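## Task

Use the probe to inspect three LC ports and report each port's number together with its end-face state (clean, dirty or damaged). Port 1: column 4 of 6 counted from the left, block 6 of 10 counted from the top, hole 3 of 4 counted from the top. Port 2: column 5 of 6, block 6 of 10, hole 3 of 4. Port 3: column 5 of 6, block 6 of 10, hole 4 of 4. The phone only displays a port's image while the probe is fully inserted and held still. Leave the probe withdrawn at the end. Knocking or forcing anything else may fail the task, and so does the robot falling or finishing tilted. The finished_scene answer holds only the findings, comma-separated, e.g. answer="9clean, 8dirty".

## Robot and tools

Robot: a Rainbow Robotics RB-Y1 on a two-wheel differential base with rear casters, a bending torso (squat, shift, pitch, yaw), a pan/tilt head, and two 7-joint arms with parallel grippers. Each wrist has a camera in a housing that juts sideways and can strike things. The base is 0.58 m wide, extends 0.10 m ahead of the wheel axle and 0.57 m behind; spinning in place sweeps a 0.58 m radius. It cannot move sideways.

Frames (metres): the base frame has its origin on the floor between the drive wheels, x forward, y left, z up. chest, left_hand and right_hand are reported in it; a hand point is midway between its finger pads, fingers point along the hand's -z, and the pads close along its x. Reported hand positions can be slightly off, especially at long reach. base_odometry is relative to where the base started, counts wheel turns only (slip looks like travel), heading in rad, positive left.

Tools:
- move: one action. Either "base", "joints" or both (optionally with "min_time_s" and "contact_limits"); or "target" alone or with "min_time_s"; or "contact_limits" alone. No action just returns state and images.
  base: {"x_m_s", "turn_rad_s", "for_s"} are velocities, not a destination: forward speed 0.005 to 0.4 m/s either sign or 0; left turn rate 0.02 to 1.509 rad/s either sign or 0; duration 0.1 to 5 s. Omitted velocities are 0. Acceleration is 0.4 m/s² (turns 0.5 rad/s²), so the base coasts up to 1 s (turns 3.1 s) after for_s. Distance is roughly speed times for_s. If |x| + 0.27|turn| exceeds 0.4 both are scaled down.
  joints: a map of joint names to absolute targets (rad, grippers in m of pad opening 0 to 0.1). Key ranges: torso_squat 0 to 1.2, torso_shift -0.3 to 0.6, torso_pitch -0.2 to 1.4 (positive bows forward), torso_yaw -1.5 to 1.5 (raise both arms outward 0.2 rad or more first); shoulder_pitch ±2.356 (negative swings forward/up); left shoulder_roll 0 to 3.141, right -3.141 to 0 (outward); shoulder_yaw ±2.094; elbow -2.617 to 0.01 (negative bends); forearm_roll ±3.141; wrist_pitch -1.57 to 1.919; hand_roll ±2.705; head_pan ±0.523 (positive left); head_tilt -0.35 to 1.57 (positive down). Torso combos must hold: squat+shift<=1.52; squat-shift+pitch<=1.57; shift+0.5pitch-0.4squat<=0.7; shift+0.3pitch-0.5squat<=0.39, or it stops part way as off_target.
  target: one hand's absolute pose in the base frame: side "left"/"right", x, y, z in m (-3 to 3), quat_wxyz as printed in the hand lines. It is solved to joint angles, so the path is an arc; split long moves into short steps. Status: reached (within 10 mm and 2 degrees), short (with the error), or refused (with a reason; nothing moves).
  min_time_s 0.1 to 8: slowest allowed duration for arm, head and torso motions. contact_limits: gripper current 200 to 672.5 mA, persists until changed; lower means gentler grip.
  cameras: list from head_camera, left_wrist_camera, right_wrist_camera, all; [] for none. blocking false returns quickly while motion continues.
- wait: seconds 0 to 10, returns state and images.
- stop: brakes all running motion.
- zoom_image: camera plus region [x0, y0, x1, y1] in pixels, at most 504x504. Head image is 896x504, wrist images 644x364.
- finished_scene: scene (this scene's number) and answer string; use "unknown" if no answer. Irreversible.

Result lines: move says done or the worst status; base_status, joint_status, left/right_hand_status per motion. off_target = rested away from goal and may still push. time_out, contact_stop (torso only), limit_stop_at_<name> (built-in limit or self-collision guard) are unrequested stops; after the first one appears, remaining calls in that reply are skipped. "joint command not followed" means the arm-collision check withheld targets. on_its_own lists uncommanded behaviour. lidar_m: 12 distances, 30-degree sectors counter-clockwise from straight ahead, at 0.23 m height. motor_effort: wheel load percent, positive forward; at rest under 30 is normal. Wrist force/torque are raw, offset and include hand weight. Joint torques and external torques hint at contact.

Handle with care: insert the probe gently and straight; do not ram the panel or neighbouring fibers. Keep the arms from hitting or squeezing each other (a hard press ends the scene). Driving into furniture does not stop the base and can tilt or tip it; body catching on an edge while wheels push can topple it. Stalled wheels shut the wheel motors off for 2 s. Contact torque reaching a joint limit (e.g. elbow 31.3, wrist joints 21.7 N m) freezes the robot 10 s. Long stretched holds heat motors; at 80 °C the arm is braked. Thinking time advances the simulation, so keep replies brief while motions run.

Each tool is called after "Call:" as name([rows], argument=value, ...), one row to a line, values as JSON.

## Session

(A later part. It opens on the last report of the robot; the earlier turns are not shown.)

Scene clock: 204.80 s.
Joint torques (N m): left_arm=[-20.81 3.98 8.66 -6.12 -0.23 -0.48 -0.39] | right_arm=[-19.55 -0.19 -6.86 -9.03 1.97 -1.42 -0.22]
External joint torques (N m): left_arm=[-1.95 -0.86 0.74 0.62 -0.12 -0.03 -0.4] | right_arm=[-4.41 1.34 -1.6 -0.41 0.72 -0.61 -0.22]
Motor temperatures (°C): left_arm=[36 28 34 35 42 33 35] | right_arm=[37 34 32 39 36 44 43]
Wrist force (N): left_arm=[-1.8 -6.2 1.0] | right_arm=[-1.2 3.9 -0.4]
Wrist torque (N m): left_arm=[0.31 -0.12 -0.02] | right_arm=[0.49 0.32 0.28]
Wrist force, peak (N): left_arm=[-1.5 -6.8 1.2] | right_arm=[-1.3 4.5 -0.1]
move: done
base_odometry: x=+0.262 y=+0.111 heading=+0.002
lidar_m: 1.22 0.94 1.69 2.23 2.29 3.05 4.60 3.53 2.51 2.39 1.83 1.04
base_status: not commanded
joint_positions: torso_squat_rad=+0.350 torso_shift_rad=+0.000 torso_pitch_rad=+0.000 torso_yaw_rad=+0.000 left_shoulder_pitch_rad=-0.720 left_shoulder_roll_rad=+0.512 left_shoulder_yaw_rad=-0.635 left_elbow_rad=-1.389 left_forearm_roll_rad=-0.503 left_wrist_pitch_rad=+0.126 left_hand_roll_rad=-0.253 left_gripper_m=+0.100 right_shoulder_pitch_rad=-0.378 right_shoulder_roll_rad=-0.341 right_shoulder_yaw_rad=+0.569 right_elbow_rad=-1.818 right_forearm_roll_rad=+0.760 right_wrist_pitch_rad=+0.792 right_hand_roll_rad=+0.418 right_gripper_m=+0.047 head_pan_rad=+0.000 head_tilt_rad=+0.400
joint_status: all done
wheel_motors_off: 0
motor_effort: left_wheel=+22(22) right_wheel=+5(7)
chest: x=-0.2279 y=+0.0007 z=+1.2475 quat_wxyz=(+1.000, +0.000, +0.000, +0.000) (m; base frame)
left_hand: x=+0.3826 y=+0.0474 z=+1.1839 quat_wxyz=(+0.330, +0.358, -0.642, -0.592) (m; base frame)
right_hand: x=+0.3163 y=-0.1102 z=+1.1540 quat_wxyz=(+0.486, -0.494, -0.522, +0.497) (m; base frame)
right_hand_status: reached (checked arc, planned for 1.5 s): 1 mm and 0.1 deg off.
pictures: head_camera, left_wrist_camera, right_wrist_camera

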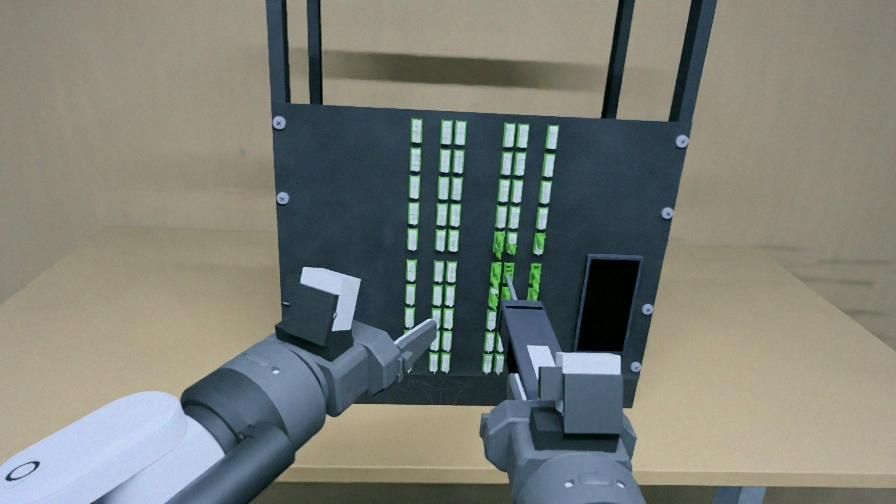

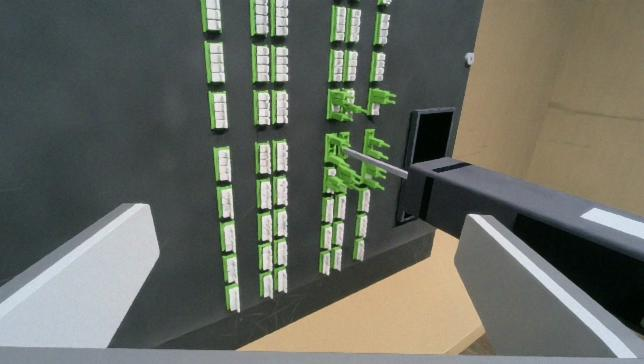

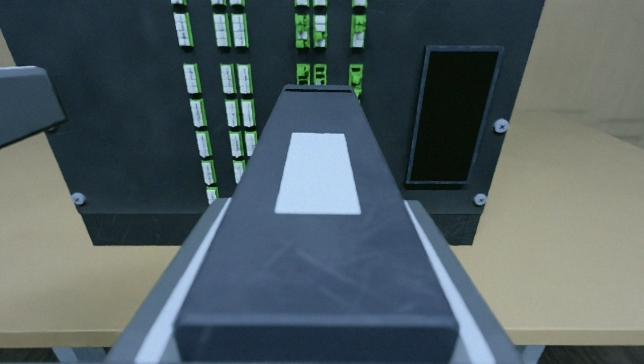

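Call:
move(target={"side":"right","x":0.3185,"y":-0.1099,"z":1.1544,"quat_wxyz":[0.4862,-0.4942,-0.5222,0.4966]}, min_time_s=1.5, cameras=["head_camera","left_wrist_camera","right_wrist_camera"])

Call:
zoom_image(camera="right_wrist_camera", region=[300, 55, 350, 95])

Call:
zoom_image(camera="head_camera", region=[490, 255, 530, 295])

Call:
zoom_image(camera="left_wrist_camera", region=[320, 120, 400, 184])

Scene clock: 210.90 s.
Joint torques (N m): left_arm=[-21.25 3.56 8.28 -6.19 -0.28 -0.53 -0.38] | right_arm=[-19.58 0.1 -6.79 -8.9 1.71 -1.36 -0.24]
External joint torques (N m): left_arm=[-2.39 -1.27 0.36 0.55 -0.17 -0.08 -0.39] | right_arm=[-4.34 1.64 -1.52 -0.28 0.46 -0.56 -0.24]
Motor temperatures (°C): left_arm=[36 28 34 35 42 33 35] | right_arm=[38 34 32 39 36 44 43]
Wrist force (N): left_arm=[-1.1 -6.5 1.7] | right_arm=[-1.2 4.1 -0.1]
Wrist torque (N m): left_arm=[0.40 -0.06 -0.02] | right_arm=[0.39 0.39 0.30]
Wrist force, peak (N): left_arm=[-1.6 -6.9 1.3] | right_arm=[-1.9 4.9 0.4]
move: done
base_odometry: x=+0.262 y=+0.111 heading=+0.002
lidar_m: 1.23 0.94 1.68 2.24 2.29 3.05 4.61 3.53 2.51 2.39 1.83 1.05
base_status: not commanded
joint_positions: torso_squat_rad=+0.350 torso_shift_rad=+0.000 torso_pitch_rad=+0.000 torso_yaw_rad=+0.000 left_shoulder_pitch_rad=-0.720 left_shoulder_roll_rad=+0.512 left_shoulder_yaw_rad=-0.635 left_elbow_rad=-1.389 left_forearm_roll_rad=-0.503 left_wrist_pitch_rad=+0.126 left_hand_roll_rad=-0.253 left_gripper_m=+0.100 right_shoulder_pitch_rad=-0.383 right_shoulder_roll_rad=-0.340 right_shoulder_yaw_rad=+0.567 right_elbow_rad=-1.809 right_forearm_roll_rad=+0.760 right_wrist_pitch_rad=+0.788 right_hand_roll_rad=+0.415 right_gripper_m=+0.047 head_pan_rad=+0.000 head_tilt_rad=+0.400
joint_status: all done
wheel_motors_off: 0
motor_effort: left_wheel=+22(22) right_wheel=+6(7)
chest: x=-0.2279 y=+0.0007 z=+1.2475 quat_wxyz=(+1.000, +0.000, +0.000, +0.000) (m; base frame)
left_hand: x=+0.3826 y=+0.0474 z=+1.1839 quat_wxyz=(+0.330, +0.358, -0.642, -0.592) (m; base frame)
right_hand: x=+0.3183 y=-0.1101 z=+1.1538 quat_wxyz=(+0.486, -0.494, -0.522, +0.497) (m; base frame)
right_hand_status: reached (checked arc, planned for 1.5 s): 1 mm and 0.1 deg off.
pictures: head_camera, left_wrist_camera, right_wrist_camera

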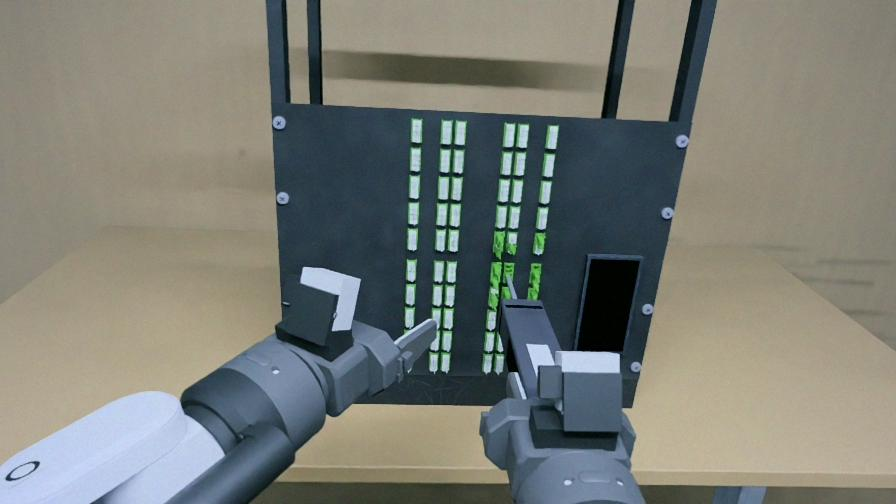

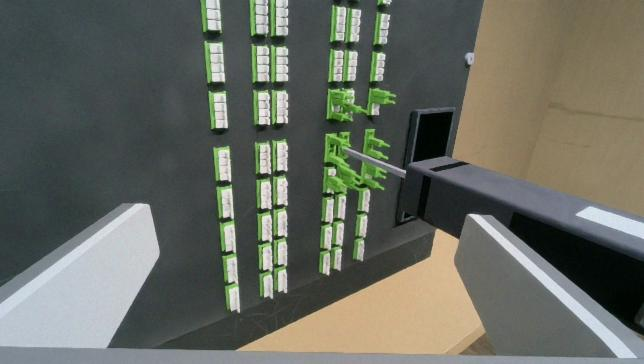

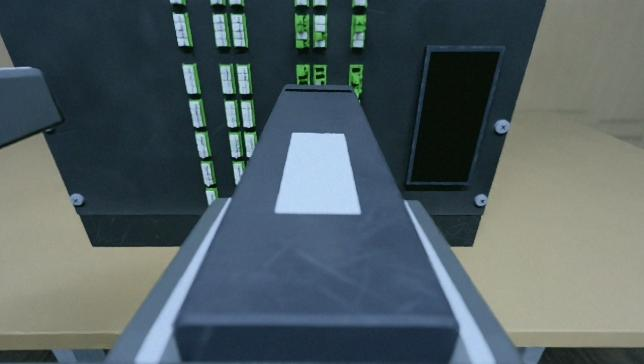

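Scaled by 10.080 from the camera's 644x364 image, which has a finer 1265x715 frame.

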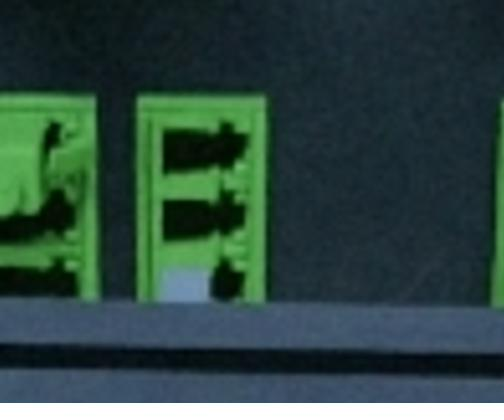

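Scaled by 12.600 from the camera's 896x504 image, which has a finer 1280x720 frame.

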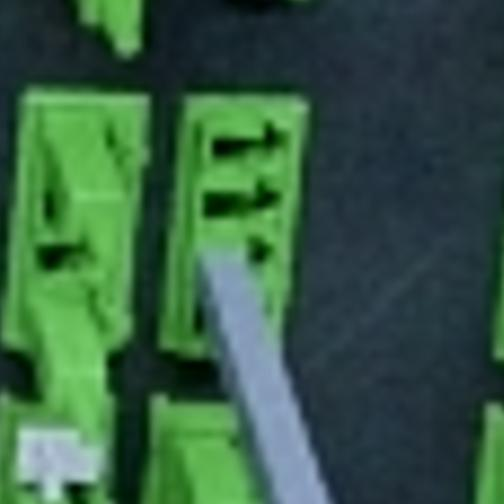

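Scaled by 6.300 from the camera's 644x364 image, which has a finer 920x520 frame.

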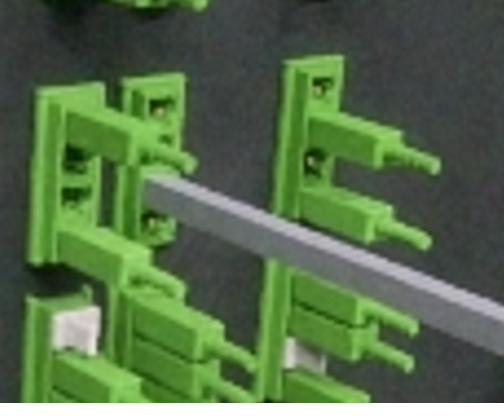

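Call:
move(target={"side":"right","x":0.3205,"y":-0.1098,"z":1.1544,"quat_wxyz":[0.4862,-0.4942,-0.5222,0.4966]}, min_time_s=1.5, cameras=["head_camera","left_wrist_camera","right_wrist_camera"])

Call:
zoom_image(camera="right_wrist_camera", region=[300, 55, 350, 95])

Call:
zoom_image(camera="head_camera", region=[490, 255, 530, 295])

Call:
zoom_image(camera="left_wrist_camera", region=[320, 120, 400, 184])

Scene clock: 218.10 s.
Joint torques (N m): left_arm=[-20.95 4.01 8.63 -6.19 -0.17 -0.64 -0.49] | right_arm=[-19.72 0.03 -6.93 -8.84 1.26 -1.35 -0.24]
External joint torques (N m): left_arm=[-2.09 -0.83 0.71 0.55 -0.06 -0.2 -0.51] | right_arm=[-4.37 1.6 -1.65 -0.21 0.01 -0.56 -0.24]
Motor temperatures (°C): left_arm=[36 28 34 35 41 33 35] | right_arm=[38 34 32 39 36 44 43]
Wrist force (N): left_arm=[-1.5 -6.2 1.2] | right_arm=[-1.3 4.3 0.1]
Wrist torque (N m): left_arm=[0.27 -0.09 -0.01] | right_arm=[0.43 0.33 0.29]
Wrist force, peak (N): left_arm=[-1.3 -7.0 0.9] | right_arm=[-1.8 4.9 0.1]
move: done
base_odometry: x=+0.262 y=+0.111 heading=+0.002
lidar_m: 1.23 0.94 1.70 2.24 2.29 3.06 4.61 3.53 2.51 2.38 1.83 1.05
base_status: not commanded
joint_positions: torso_squat_rad=+0.350 torso_shift_rad=+0.000 torso_pitch_rad=+0.000 torso_yaw_rad=+0.000 left_shoulder_pitch_rad=-0.720 left_shoulder_roll_rad=+0.512 left_shoulder_yaw_rad=-0.635 left_elbow_rad=-1.389 left_forearm_roll_rad=-0.503 left_wrist_pitch_rad=+0.126 left_hand_roll_rad=-0.253 left_gripper_m=+0.100 right_shoulder_pitch_rad=-0.389 right_shoulder_roll_rad=-0.338 right_shoulder_yaw_rad=+0.565 right_elbow_rad=-1.800 right_forearm_roll_rad=+0.760 right_wrist_pitch_rad=+0.785 right_hand_roll_rad=+0.413 right_gripper_m=+0.047 head_pan_rad=+0.000 head_tilt_rad=+0.400
joint_status: all done
wheel_motors_off: 0
motor_effort: left_wheel=+22(22) right_wheel=+6(7)
chest: x=-0.2279 y=+0.0007 z=+1.2475 quat_wxyz=(+1.000, +0.000, +0.000, +0.000) (m; base frame)
left_hand: x=+0.3826 y=+0.0474 z=+1.1839 quat_wxyz=(+0.330, +0.358, -0.642, -0.592) (m; base frame)
right_hand: x=+0.3203 y=-0.1100 z=+1.1538 quat_wxyz=(+0.486, -0.494, -0.522, +0.497) (m; base frame)
right_hand_status: reached (checked arc, planned for 1.5 s): 1 mm and 0.1 deg off.
pictures: head_camera, left_wrist_camera, right_wrist_camera

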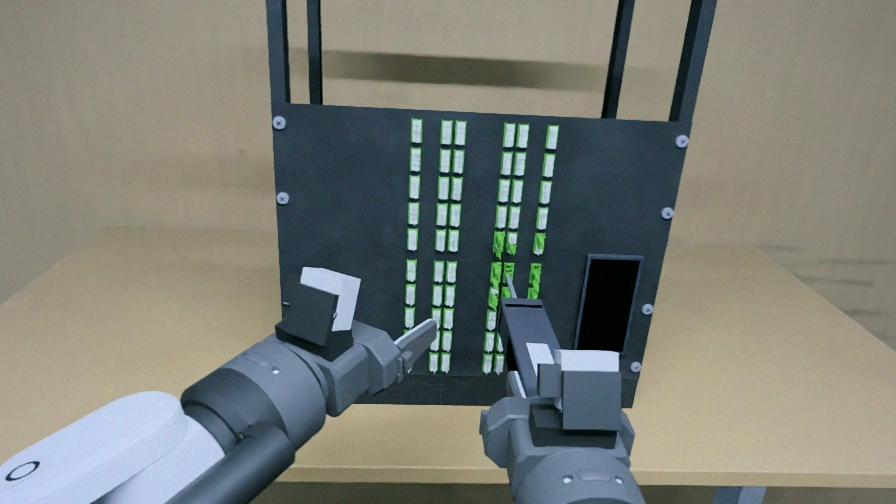

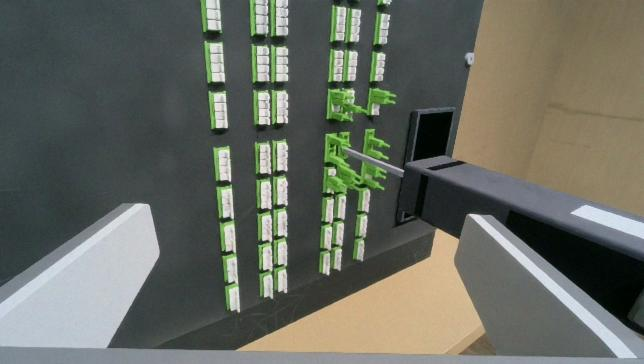

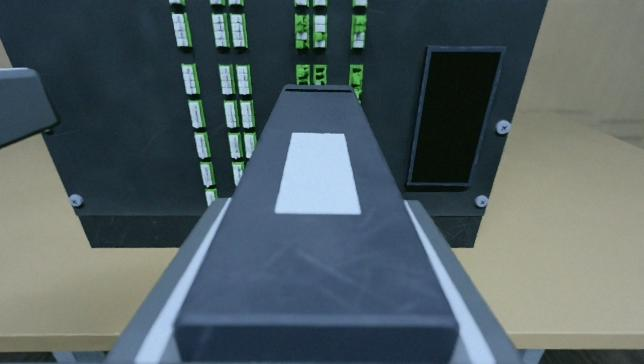

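Scaled by 10.080 from the camera's 644x364 image, which has a finer 1265x715 frame.

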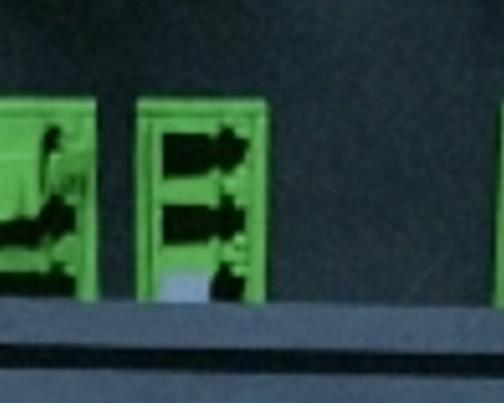

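Scaled by 12.600 from the camera's 896x504 image, which has a finer 1280x720 frame.

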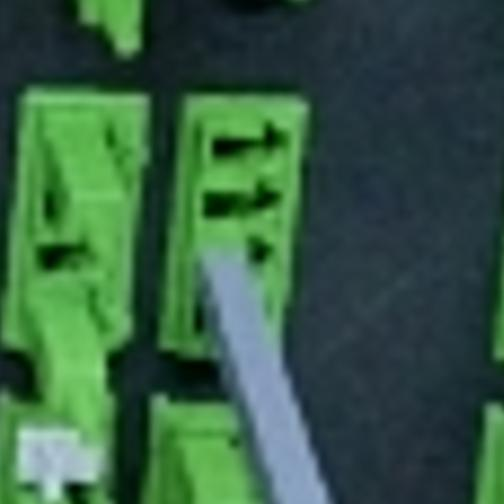

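Scaled by 6.300 from the camera's 644x364 image, which has a finer 920x520 frame.

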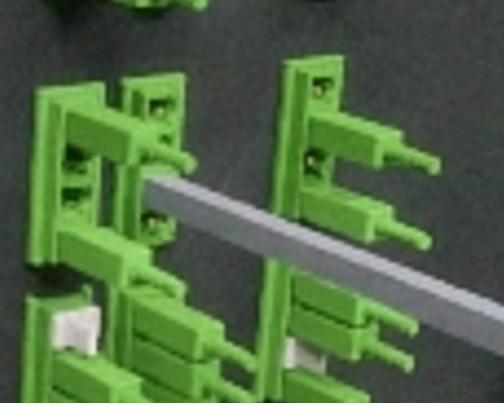

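Call:
move(target={"side":"right","x":0.3255,"y":-0.1096,"z":1.1544,"quat_wxyz":[0.4862,-0.4942,-0.5222,0.4966]}, min_time_s=2, cameras=[])

Call:
move(target={"side":"right","x":0.3285,"y":-0.1095,"z":1.1544,"quat_wxyz":[0.4862,-0.4942,-0.5222,0.4966]}, min_time_s=2)

Scene clock: 223.80 s.
Joint torques (N m): left_arm=[-20.66 3.92 8.42 -6.28 -0.26 -0.6 -0.36] | right_arm=[-19.74 -0.34 -6.82 -8.91 1.22 -1.28 -0.22]
External joint torques (N m): left_arm=[-1.8 -0.92 0.5 0.46 -0.15 -0.15 -0.37] | right_arm=[-4.14 1.3 -1.52 -0.29 -0.02 -0.49 -0.22]
Motor temperatures (°C): left_arm=[36 28 34 35 41 33 35] | right_arm=[38 34 32 39 36 44 43]
Wrist force (N): left_arm=[-1.5 -6.1 1.4] | right_arm=[-1.0 3.3 -0.5]
Wrist torque (N m): left_arm=[0.32 -0.10 0.02] | right_arm=[0.45 0.30 0.29]
Wrist force, peak (N): left_arm=[-1.7 -7.0 1.1] | right_arm=[-2.2 5.6 0.5]
move: done
base_odometry: x=+0.262 y=+0.111 heading=+0.002
lidar_m: 1.23 0.94 1.70 2.23 2.30 3.05 4.61 3.54 2.51 2.39 1.82 1.05
base_status: not commanded
joint_positions: torso_squat_rad=+0.350 torso_shift_rad=+0.000 torso_pitch_rad=+0.000 torso_yaw_rad=+0.000 left_shoulder_pitch_rad=-0.720 left_shoulder_roll_rad=+0.512 left_shoulder_yaw_rad=-0.635 left_elbow_rad=-1.389 left_forearm_roll_rad=-0.503 left_wrist_pitch_rad=+0.126 left_hand_roll_rad=-0.253 left_gripper_m=+0.100 right_shoulder_pitch_rad=-0.403 right_shoulder_roll_rad=-0.335 right_shoulder_yaw_rad=+0.561 right_elbow_rad=-1.778 right_forearm_roll_rad=+0.758 right_wrist_pitch_rad=+0.777 right_hand_roll_rad=+0.408 right_gripper_m=+0.047 head_pan_rad=+0.000 head_tilt_rad=+0.400
joint_status: all done
wheel_motors_off: 0
motor_effort: left_wheel=+22(22) right_wheel=+6(7)
chest: x=-0.2279 y=+0.0007 z=+1.2475 quat_wxyz=(+1.000, +0.000, +0.000, +0.000) (m; base frame)
left_hand: x=+0.3826 y=+0.0474 z=+1.1839 quat_wxyz=(+0.330, +0.358, -0.642, -0.592) (m; base frame)
right_hand: x=+0.3252 y=-0.1098 z=+1.1539 quat_wxyz=(+0.486, -0.494, -0.522, +0.497) (m; base frame)
right_hand_status: reached (checked arc, planned for 2.0 s): 1 mm and 0.1 deg off.
pictures: none
No camera images: "cameras" was empty.

Scene clock: 226.13 s.
Joint torques (N m): left_arm=[-20.66 4.05 8.48 -6.19 -0.19 -0.64 -0.34] | right_arm=[-19.95 -0.21 -6.78 -8.88 1.31 -1.26 -0.23]
External joint torques (N m): left_arm=[-1.8 -0.78 0.56 0.55 -0.08 -0.19 -0.35] | right_arm=[-4.19 1.47 -1.46 -0.27 0.08 -0.48 -0.22]
Motor temperatures (°C): left_arm=[36 28 34 35 41 33 35] | right_arm=[38 34 32 39 36 44 43]
Wrist force (N): left_arm=[-1.4 -6.3 0.9] | right_arm=[-0.8 3.3 -0.4]
Wrist torque (N m): left_arm=[0.36 -0.09 0.03] | right_arm=[0.46 0.28 0.28]
Wrist force, peak (N): left_arm=[-1.8 -6.8 1.0] | right_arm=[-1.6 5.4 0.2]
move: done
base_odometry: x=+0.262 y=+0.111 heading=+0.002
lidar_m: 1.23 0.94 1.69 2.23 2.30 3.06 4.61 3.53 2.51 2.39 1.82 1.04
base_status: not commanded
joint_positions: torso_squat_rad=+0.350 torso_shift_rad=+0.000 torso_pitch_rad=+0.000 torso_yaw_rad=+0.000 left_shoulder_pitch_rad=-0.720 left_shoulder_roll_rad=+0.512 left_shoulder_yaw_rad=-0.635 left_elbow_rad=-1.389 left_forearm_roll_rad=-0.503 left_wrist_pitch_rad=+0.126 left_hand_roll_rad=-0.253 left_gripper_m=+0.100 right_shoulder_pitch_rad=-0.411 right_shoulder_roll_rad=-0.333 right_shoulder_yaw_rad=+0.559 right_elbow_rad=-1.764 right_forearm_roll_rad=+0.757 right_wrist_pitch_rad=+0.771 right_hand_roll_rad=+0.404 right_gripper_m=+0.047 head_pan_rad=+0.000 head_tilt_rad=+0.400
joint_status: all done
wheel_motors_off: 0
motor_effort: left_wheel=+22(22) right_wheel=+6(8)
chest: x=-0.2279 y=+0.0007 z=+1.2475 quat_wxyz=(+1.000, +0.000, +0.000, +0.000) (m; base frame)
left_hand: x=+0.3826 y=+0.0474 z=+1.1839 quat_wxyz=(+0.330, +0.358, -0.642, -0.592) (m; base frame)
right_hand: x=+0.3283 y=-0.1097 z=+1.1538 quat_wxyz=(+0.486, -0.494, -0.522, +0.497) (m; base frame)
right_hand_status: reached (checked arc, planned for 2.0 s): 1 mm and 0.1 deg off.
pictures: head_camera, left_wrist_camera, right_wrist_camera

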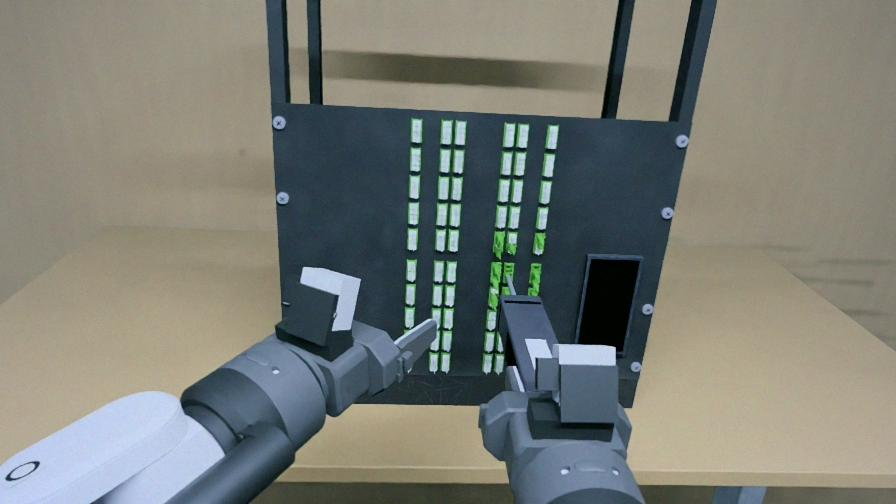

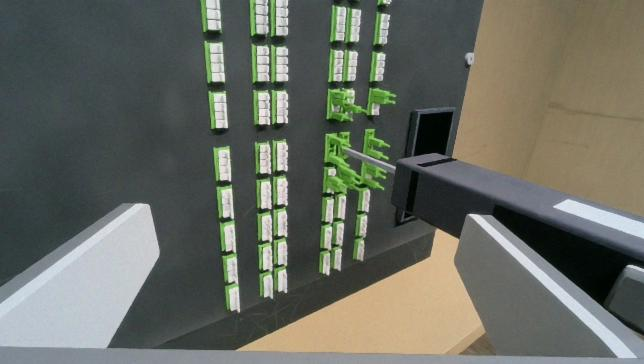

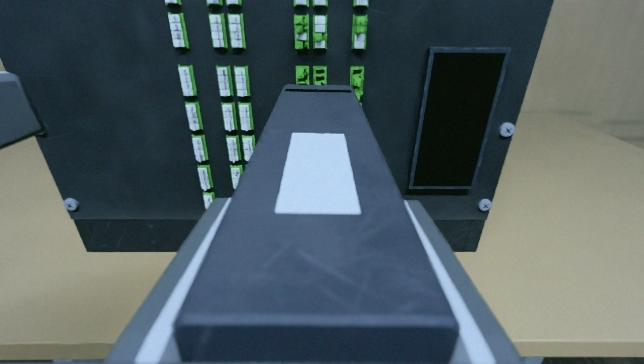

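Call:
move(target={"side":"right","x":0.3300,"y":-0.1095,"z":1.1544,"quat_wxyz":[0.4862,-0.4942,-0.5222,0.4966]}, min_time_s=1.5, cameras=["right_wrist_camera"])

Call:
move(target={"side":"right","x":0.3308,"y":-0.1095,"z":1.1544,"quat_wxyz":[0.4862,-0.4942,-0.5222,0.4966]}, min_time_s=1.5, cameras=["head_camera","right_wrist_camera"])

Scene clock: 231.97 s.
Joint torques (N m): left_arm=[-20.79 3.8 8.53 -6.07 -0.22 -0.57 -0.38] | right_arm=[-20.77 -0.48 -7.49 -8.34 1.21 -1.29 -0.22]
External joint torques (N m): left_arm=[-1.93 -1.04 0.61 0.67 -0.11 -0.13 -0.39] | right_arm=[-4.93 1.22 -2.16 0.28 -0.02 -0.51 -0.21]
Motor temperatures (°C): left_arm=[36 28 34 35 41 33 35] | right_arm=[38 34 32 39 36 44 43]
Wrist force (N): left_arm=[-2.1 -6.4 1.1] | right_arm=[-1.0 3.0 4.8]
Wrist torque (N m): left_arm=[0.35 -0.18 0.00] | right_arm=[0.46 0.33 0.29]
Wrist force, peak (N): left_arm=[-1.6 -7.0 1.2] | right_arm=[-1.3 4.5 5.1]
move: done
base_odometry: x=+0.262 y=+0.111 heading=+0.002
lidar_m: 1.23 0.94 1.69 2.23 2.29 3.05 4.61 3.55 2.52 2.39 1.82 1.05
base_status: not commanded
joint_positions: torso_squat_rad=+0.350 torso_shift_rad=+0.000 torso_pitch_rad=+0.000 torso_yaw_rad=+0.000 left_shoulder_pitch_rad=-0.720 left_shoulder_roll_rad=+0.512 left_shoulder_yaw_rad=-0.635 left_elbow_rad=-1.389 left_forearm_roll_rad=-0.503 left_wrist_pitch_rad=+0.126 left_hand_roll_rad=-0.253 left_gripper_m=+0.100 right_shoulder_pitch_rad=-0.415 right_shoulder_roll_rad=-0.332 right_shoulder_yaw_rad=+0.557 right_elbow_rad=-1.757 right_forearm_roll_rad=+0.757 right_wrist_pitch_rad=+0.768 right_hand_roll_rad=+0.402 right_gripper_m=+0.047 head_pan_rad=+0.000 head_tilt_rad=+0.400
joint_status: all done
wheel_motors_off: 0
motor_effort: left_wheel=+22(22) right_wheel=+6(7)
chest: x=-0.2279 y=+0.0007 z=+1.2475 quat_wxyz=(+1.000, +0.000, +0.000, +0.000) (m; base frame)
left_hand: x=+0.3826 y=+0.0474 z=+1.1839 quat_wxyz=(+0.330, +0.358, -0.642, -0.592) (m; base frame)
right_hand: x=+0.3298 y=-0.1096 z=+1.1537 quat_wxyz=(+0.486, -0.494, -0.522, +0.497) (m; base frame)
right_hand_status: reached (checked arc, planned for 1.5 s): 1 mm and 0.1 deg off.
pictures: right_wrist_camera

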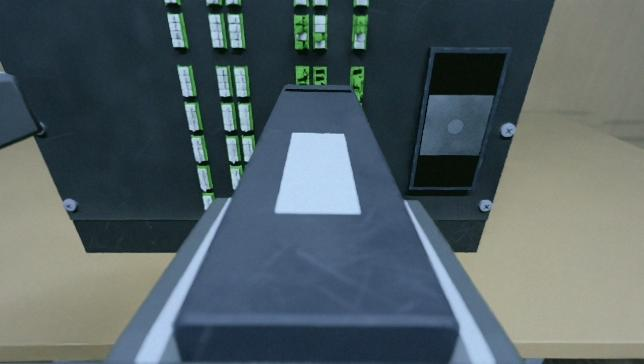

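Scene clock: 233.80 s.
Joint torques (N m): left_arm=[-20.97 3.91 8.59 -6.16 -0.28 -0.57 -0.33] | right_arm=[-23.35 -0.65 -8.87 -6.89 0.99 -1.71 -0.25]
External joint torques (N m): left_arm=[-2.1 -0.93 0.67 0.58 -0.17 -0.13 -0.34] | right_arm=[-7.47 1.05 -3.53 1.72 -0.24 -0.93 -0.24]
Motor temperatures (°C): left_arm=[36 28 34 35 41 33 35] | right_arm=[38 34 32 39 36 44 43]
Wrist force (N): left_arm=[-1.3 -6.2 1.4] | right_arm=[-2.2 3.9 19.9]
Wrist torque (N m): left_arm=[0.32 -0.08 0.02] | right_arm=[0.49 0.56 0.30]
Wrist force, peak (N): left_arm=[-1.3 -6.8 1.5] | right_arm=[-2.3 3.9 19.9]
move: done
base_odometry: x=+0.262 y=+0.111 heading=+0.002
lidar_m: 1.23 0.94 1.70 2.24 2.29 3.06 4.61 3.55 2.52 2.39 1.83 1.05
base_status: not commanded
joint_positions: torso_squat_rad=+0.350 torso_shift_rad=+0.000 torso_pitch_rad=+0.000 torso_yaw_rad=+0.000 left_shoulder_pitch_rad=-0.720 left_shoulder_roll_rad=+0.512 left_shoulder_yaw_rad=-0.635 left_elbow_rad=-1.389 left_forearm_roll_rad=-0.503 left_wrist_pitch_rad=+0.126 left_hand_roll_rad=-0.253 left_gripper_m=+0.100 right_shoulder_pitch_rad=-0.417 right_shoulder_roll_rad=-0.331 right_shoulder_yaw_rad=+0.557 right_elbow_rad=-1.753 right_forearm_roll_rad=+0.757 right_wrist_pitch_rad=+0.767 right_hand_roll_rad=+0.401 right_gripper_m=+0.047 head_pan_rad=+0.000 head_tilt_rad=+0.400
joint_status: all done
wheel_motors_off: 0
motor_effort: left_wheel=+22(22) right_wheel=+5(7)
chest: x=-0.2281 y=+0.0007 z=+1.2475 quat_wxyz=(+1.000, +0.000, +0.000, +0.000) (m; base frame)
left_hand: x=+0.3824 y=+0.0474 z=+1.1840 quat_wxyz=(+0.330, +0.358, -0.642, -0.592) (m; base frame)
right_hand: x=+0.3302 y=-0.1095 z=+1.1536 quat_wxyz=(+0.486, -0.494, -0.522, +0.497) (m; base frame)
right_hand_status: reached (checked arc, planned for 1.5 s): 1 mm and 0.1 deg off.
pictures: head_camera, right_wrist_camera

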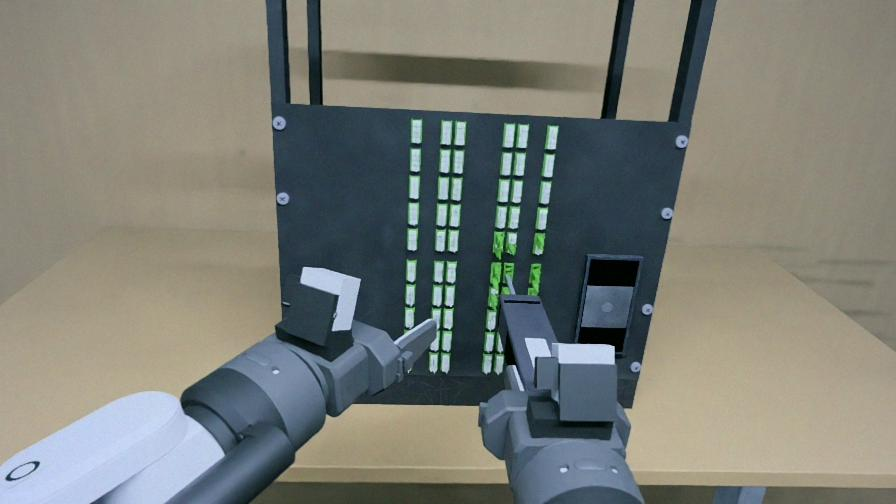

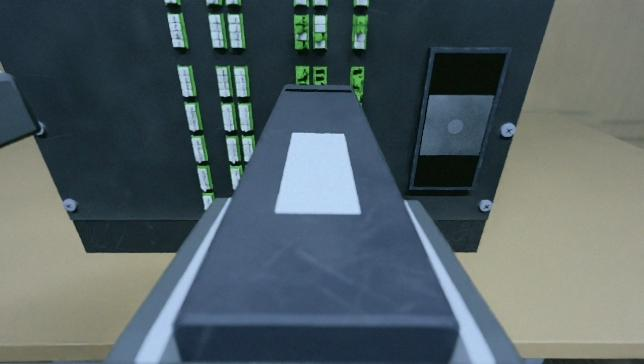

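Call:
zoom_image(camera="head_camera", region=[570, 275, 650, 340])

Call:
zoom_image(camera="right_wrist_camera", region=[410, 85, 500, 165])

Call:
move(target={"side":"right","x":0.3298,"y":-0.1095,"z":1.1544,"quat_wxyz":[0.4862,-0.4942,-0.5222,0.4966]}, min_time_s=1, cameras=["head_camera"])

Call:
zoom_image(camera="head_camera", region=[590, 290, 620, 325])

Scaled by 6.300 from the camera's 896x504 image, which has a finer 1280x720 frame.

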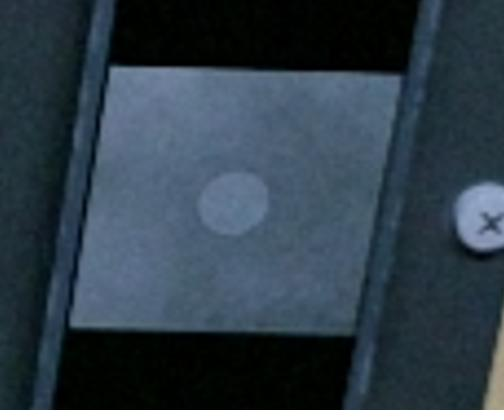

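Scaled by 5.600 from the camera's 644x364 image, which has a finer 1265x715 frame.

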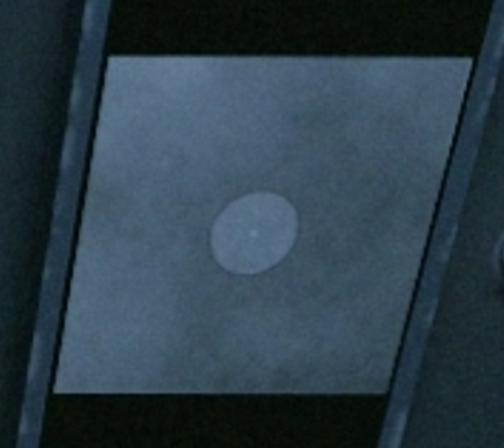

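Scene clock: 237.80 s.
Joint torques (N m): left_arm=[-20.96 3.82 8.3 -6.11 -0.25 -0.66 -0.36] | right_arm=[-18.47 -1.4 -6.36 -8.49 1.17 -0.93 0.03]
External joint torques (N m): left_arm=[-2.09 -1.02 0.38 0.63 -0.15 -0.22 -0.38] | right_arm=[-2.6 0.3 -1.03 0.13 -0.06 -0.16 0.03]
Motor temperatures (°C): left_arm=[36 28 34 35 41 33 35] | right_arm=[38 34 32 39 36 44 43]
Wrist force (N): left_arm=[-1.4 -6.1 1.0] | right_arm=[-1.9 1.9 16.9]
Wrist torque (N m): left_arm=[0.30 -0.09 0.04] | right_arm=[0.27 0.62 0.31]
Wrist force, peak (N): left_arm=[-1.7 -7.2 1.0] | right_arm=[-2.1 4.1 20.0]
move: done
base_odometry: x=+0.262 y=+0.111 heading=+0.002
lidar_m: 1.23 0.95 1.69 2.23 2.29 3.05 4.61 3.54 2.52 2.39 1.82 1.04
base_status: not commanded
joint_positions: torso_squat_rad=+0.350 torso_shift_rad=+0.000 torso_pitch_rad=+0.000 torso_yaw_rad=+0.000 left_shoulder_pitch_rad=-0.720 left_shoulder_roll_rad=+0.512 left_shoulder_yaw_rad=-0.635 left_elbow_rad=-1.389 left_forearm_roll_rad=-0.503 left_wrist_pitch_rad=+0.126 left_hand_roll_rad=-0.253 left_gripper_m=+0.100 right_shoulder_pitch_rad=-0.417 right_shoulder_roll_rad=-0.331 right_shoulder_yaw_rad=+0.557 right_elbow_rad=-1.753 right_forearm_roll_rad=+0.757 right_wrist_pitch_rad=+0.767 right_hand_roll_rad=+0.401 right_gripper_m=+0.047 head_pan_rad=+0.000 head_tilt_rad=+0.400
joint_status: all done
wheel_motors_off: 0
motor_effort: left_wheel=+22(22) right_wheel=+5(8)
chest: x=-0.2281 y=+0.0007 z=+1.2475 quat_wxyz=(+1.000, +0.000, +0.000, +0.000) (m; base frame)
left_hand: x=+0.3824 y=+0.0474 z=+1.1840 quat_wxyz=(+0.330, +0.358, -0.642, -0.592) (m; base frame)
right_hand: x=+0.3301 y=-0.1095 z=+1.1533 quat_wxyz=(+0.487, -0.494, -0.522, +0.497) (m; base frame)
right_hand_status: reached (checked arc, planned for 1.0 s): 1 mm and 0.1 deg off.
pictures: head_camera

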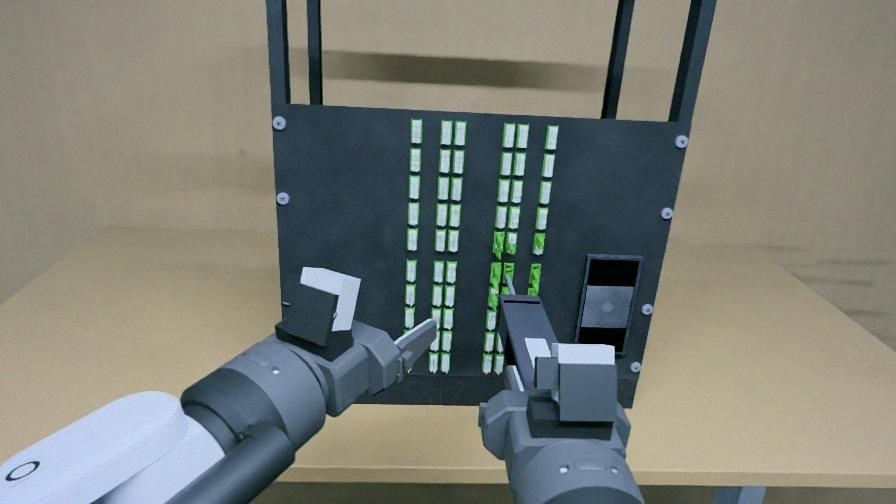

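Scaled by 14.400 from the camera's 896x504 image, which has a finer 1280x720 frame.

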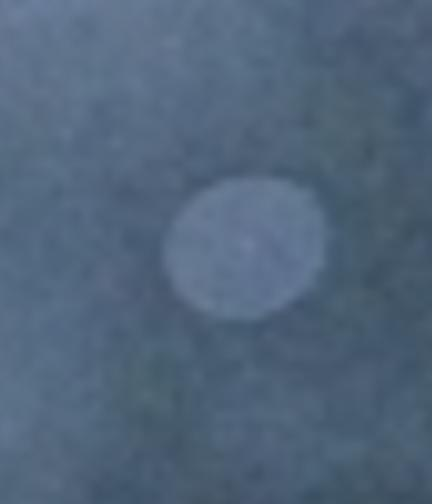

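Call:
move(target={"side":"right","x":0.3200,"y":-0.1099,"z":1.1544,"quat_wxyz":[0.4862,-0.4942,-0.5222,0.4966]}, min_time_s=1.5, cameras=[])

Call:
move(target={"side":"right","x":0.3060,"y":-0.1105,"z":1.1544,"quat_wxyz":[0.4862,-0.4942,-0.5222,0.4966]}, min_time_s=1.5, cameras=[])

Call:
move(target={"side":"right","x":0.3070,"y":-0.1104,"z":1.1481,"quat_wxyz":[0.4862,-0.4942,-0.5222,0.4966]}, min_time_s=1.5, cameras=["head_camera","left_wrist_camera","right_wrist_camera"])

Call:
zoom_image(camera="right_wrist_camera", region=[300, 55, 350, 95])

Call:
zoom_image(camera="head_camera", region=[490, 255, 530, 295])

Call:
zoom_image(camera="left_wrist_camera", region=[320, 120, 400, 184])

Scene clock: 246.63 s.
Joint torques (N m): left_arm=[-20.98 4.12 8.53 -6.22 -0.3 -0.64 -0.4] | right_arm=[-16.55 -2.32 -4.86 -11.25 2.05 -1.21 0.25]
External joint torques (N m): left_arm=[-2.12 -0.72 0.61 0.52 -0.2 -0.2 -0.41] | right_arm=[-1.18 -0.75 0.41 -2.63 0.81 -0.42 0.25]
Motor temperatures (°C): left_arm=[36 28 34 35 41 33 35] | right_arm=[38 34 32 39 36 44 43]
Wrist force (N): left_arm=[-1.6 -6.7 1.5] | right_arm=[-1.1 3.8 -0.4]
Wrist torque (N m): left_arm=[0.40 -0.12 0.01] | right_arm=[0.58 0.40 0.28]
Wrist force, peak (N): left_arm=[-2.0 -6.9 1.2] | right_arm=[-2.4 3.3 17.3]
move: done
base_odometry: x=+0.262 y=+0.111 heading=+0.002
lidar_m: 1.23 0.94 1.70 2.23 2.29 3.05 4.61 3.54 2.51 2.39 1.83 1.04
base_status: not commanded
joint_positions: torso_squat_rad=+0.350 torso_shift_rad=+0.000 torso_pitch_rad=+0.000 torso_yaw_rad=+0.000 left_shoulder_pitch_rad=-0.720 left_shoulder_roll_rad=+0.512 left_shoulder_yaw_rad=-0.635 left_elbow_rad=-1.389 left_forearm_roll_rad=-0.503 left_wrist_pitch_rad=+0.126 left_hand_roll_rad=-0.253 left_gripper_m=+0.100 right_shoulder_pitch_rad=-0.390 right_shoulder_roll_rad=-0.337 right_shoulder_yaw_rad=+0.564 right_elbow_rad=-1.798 right_forearm_roll_rad=+0.760 right_wrist_pitch_rad=+0.784 right_hand_roll_rad=+0.412 right_gripper_m=+0.047 head_pan_rad=+0.000 head_tilt_rad=+0.400
joint_status: all done
wheel_motors_off: 0
motor_effort: left_wheel=+22(22) right_wheel=+5(7)
chest: x=-0.2280 y=+0.0007 z=+1.2475 quat_wxyz=(+1.000, +0.000, +0.000, +0.000) (m; base frame)
left_hand: x=+0.3825 y=+0.0474 z=+1.1839 quat_wxyz=(+0.330, +0.358, -0.642, -0.592) (m; base frame)
right_hand: x=+0.3207 y=-0.1099 z=+1.1540 quat_wxyz=(+0.487, -0.494, -0.522, +0.497) (m; base frame)
right_hand_status: reached (checked arc, planned for 1.5 s): 1 mm and 0.1 deg off.
pictures: none
No camera images: "cameras" was empty.

Scene clock: 248.47 s.
Joint torques (N m): left_arm=[-20.93 3.96 8.48 -6.29 -0.21 -0.6 -0.35] | right_arm=[-14.97 -2.59 -4.98 -10.86 2.01 -0.85 0.24]
External joint torques (N m): left_arm=[-2.07 -0.88 0.56 0.45 -0.1 -0.16 -0.37] | right_arm=[-0.37 -1.21 0.18 -2.22 0.74 -0.02 0.25]
Motor temperatures (°C): left_arm=[36 28 34 35 41 33 35] | right_arm=[38 34 32 39 36 44 43]
Wrist force (N): left_arm=[-1.5 -6.5 1.0] | right_arm=[-1.1 4.0 -0.4]
Wrist torque (N m): left_arm=[0.36 -0.14 0.03] | right_arm=[0.49 0.31 0.29]
Wrist force, peak (N): left_arm=[-2.1 -7.1 1.3] | right_arm=[-1.6 4.9 -0.2]
move: done
base_odometry: x=+0.262 y=+0.111 heading=+0.002
lidar_m: 1.23 0.95 1.69 2.24 2.30 3.06 4.61 3.55 2.51 2.39 1.83 1.05
base_status: not commanded
joint_positions: torso_squat_rad=+0.350 torso_shift_rad=+0.000 torso_pitch_rad=+0.000 torso_yaw_rad=+0.000 left_shoulder_pitch_rad=-0.720 left_shoulder_roll_rad=+0.512 left_shoulder_yaw_rad=-0.635 left_elbow_rad=-1.389 left_forearm_roll_rad=-0.503 left_wrist_pitch_rad=+0.126 left_hand_roll_rad=-0.253 left_gripper_m=+0.100 right_shoulder_pitch_rad=-0.349 right_shoulder_roll_rad=-0.346 right_shoulder_yaw_rad=+0.577 right_elbow_rad=-1.863 right_forearm_roll_rad=+0.765 right_wrist_pitch_rad=+0.807 right_hand_roll_rad=+0.429 right_gripper_m=+0.047 head_pan_rad=+0.000 head_tilt_rad=+0.400
joint_status: all done
wheel_motors_off: 0
motor_effort: left_wheel=+22(22) right_wheel=+8(8)
chest: x=-0.2280 y=+0.0007 z=+1.2475 quat_wxyz=(+1.000, +0.000, +0.000, +0.000) (m; base frame)
left_hand: x=+0.3825 y=+0.0474 z=+1.1839 quat_wxyz=(+0.330, +0.358, -0.642, -0.592) (m; base frame)
right_hand: x=+0.3061 y=-0.1105 z=+1.1542 quat_wxyz=(+0.486, -0.494, -0.522, +0.497) (m; base frame)
right_hand_status: reached (checked arc, planned for 1.5 s): 0 mm and 0.0 deg off.
pictures: none
No camera images: "cameras" was empty.

Scene clock: 250.30 s.
Joint torques (N m): left_arm=[-21.29 3.82 8.49 -6.3 -0.12 -0.55 -0.39] | right_arm=[-14.92 0.22 -4.94 -8.98 2.03 -1.4 -0.18]
External joint torques (N m): left_arm=[-2.43 -1.01 0.57 0.44 -0.01 -0.1 -0.41] | right_arm=[-0.36 1.53 0.15 -0.27 0.78 -0.61 -0.17]
Motor temperatures (°C): left_arm=[36 28 34 35 41 33 35] | right_arm=[38 34 32 39 36 44 43]
Wrist force (N): left_arm=[-1.6 -6.3 1.2] | right_arm=[-1.3 4.0 -0.4]
Wrist torque (N m): left_arm=[0.33 -0.12 0.02] | right_arm=[0.48 0.32 0.29]
Wrist force, peak (N): left_arm=[-1.7 -6.9 1.0] | right_arm=[-1.1 4.3 -0.2]
move: done
base_odometry: x=+0.262 y=+0.111 heading=+0.002
lidar_m: 1.23 0.94 1.70 2.23 2.30 3.06 4.60 3.54 2.52 2.39 1.83 1.05
base_status: not commanded
joint_positions: torso_squat_rad=+0.350 torso_shift_rad=+0.000 torso_pitch_rad=+0.000 torso_yaw_rad=+0.000 left_shoulder_pitch_rad=-0.720 left_shoulder_roll_rad=+0.512 left_shoulder_yaw_rad=-0.635 left_elbow_rad=-1.389 left_forearm_roll_rad=-0.503 left_wrist_pitch_rad=+0.126 left_hand_roll_rad=-0.253 left_gripper_m=+0.100 right_shoulder_pitch_rad=-0.342 right_shoulder_roll_rad=-0.341 right_shoulder_yaw_rad=+0.578 right_elbow_rad=-1.844 right_forearm_roll_rad=+0.787 right_wrist_pitch_rad=+0.791 right_hand_roll_rad=+0.410 right_gripper_m=+0.047 head_pan_rad=+0.000 head_tilt_rad=+0.400
joint_status: all done
wheel_motors_off: 0
motor_effort: left_wheel=+22(22) right_wheel=+6(7)
chest: x=-0.2280 y=+0.0007 z=+1.2475 quat_wxyz=(+1.000, +0.000, +0.000, +0.000) (m; base frame)
left_hand: x=+0.3825 y=+0.0474 z=+1.1839 quat_wxyz=(+0.330, +0.358, -0.642, -0.592) (m; base frame)
right_hand: x=+0.3069 y=-0.1105 z=+1.1480 quat_wxyz=(+0.486, -0.494, -0.522, +0.497) (m; base frame)
right_hand_status: reached (checked arc, planned for 1.5 s): 0 mm and 0.1 deg off.
pictures: head_camera, left_wrist_camera, right_wrist_camera

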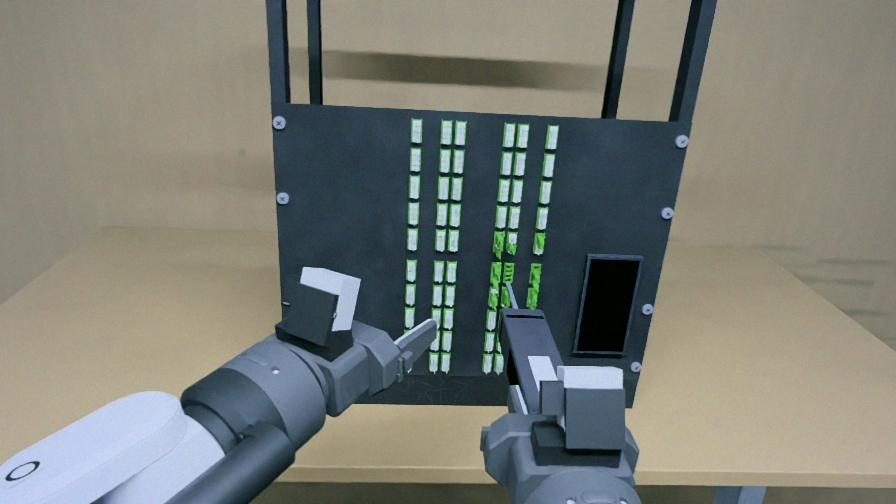

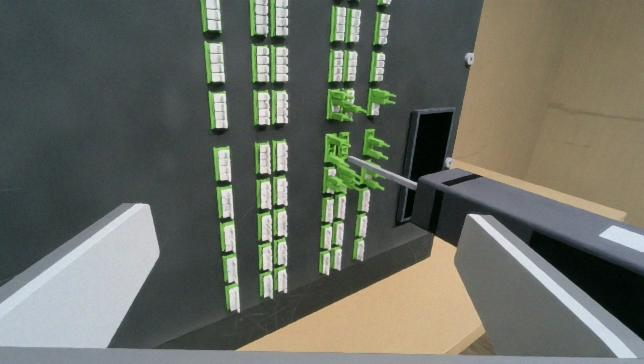

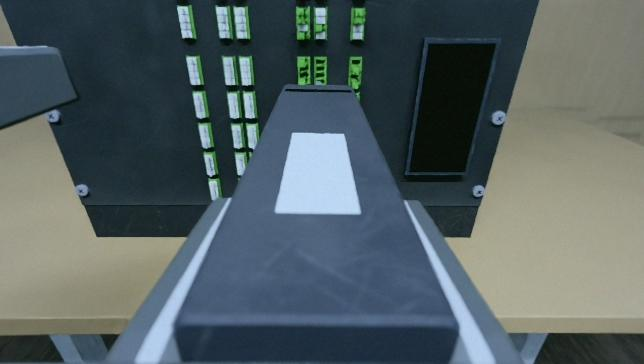

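Scaled by 10.080 from the camera's 644x364 image, which has a finer 1265x715 frame.

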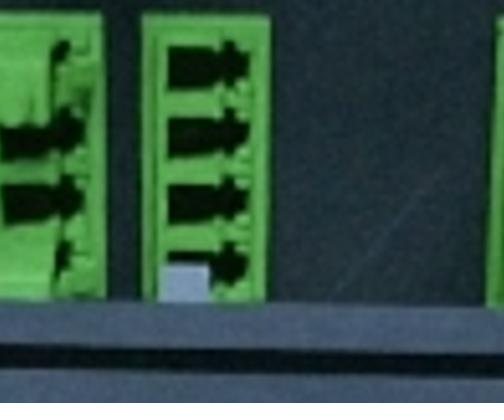

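Scaled by 12.600 from the camera's 896x504 image, which has a finer 1280x720 frame.

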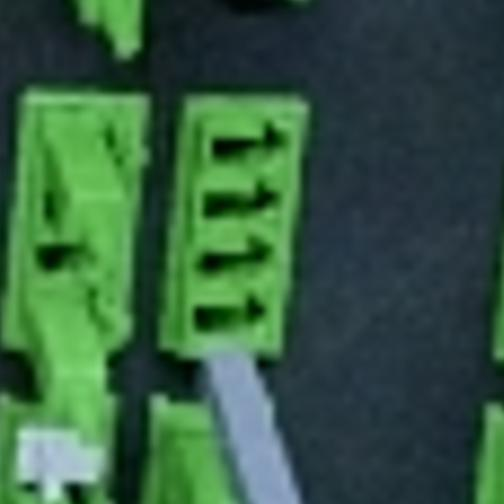

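Scaled by 6.300 from the camera's 644x364 image, which has a finer 920x520 frame.

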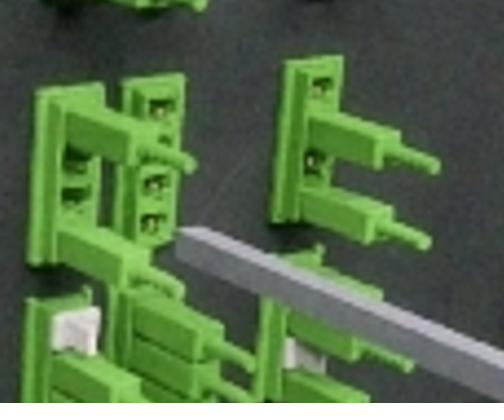

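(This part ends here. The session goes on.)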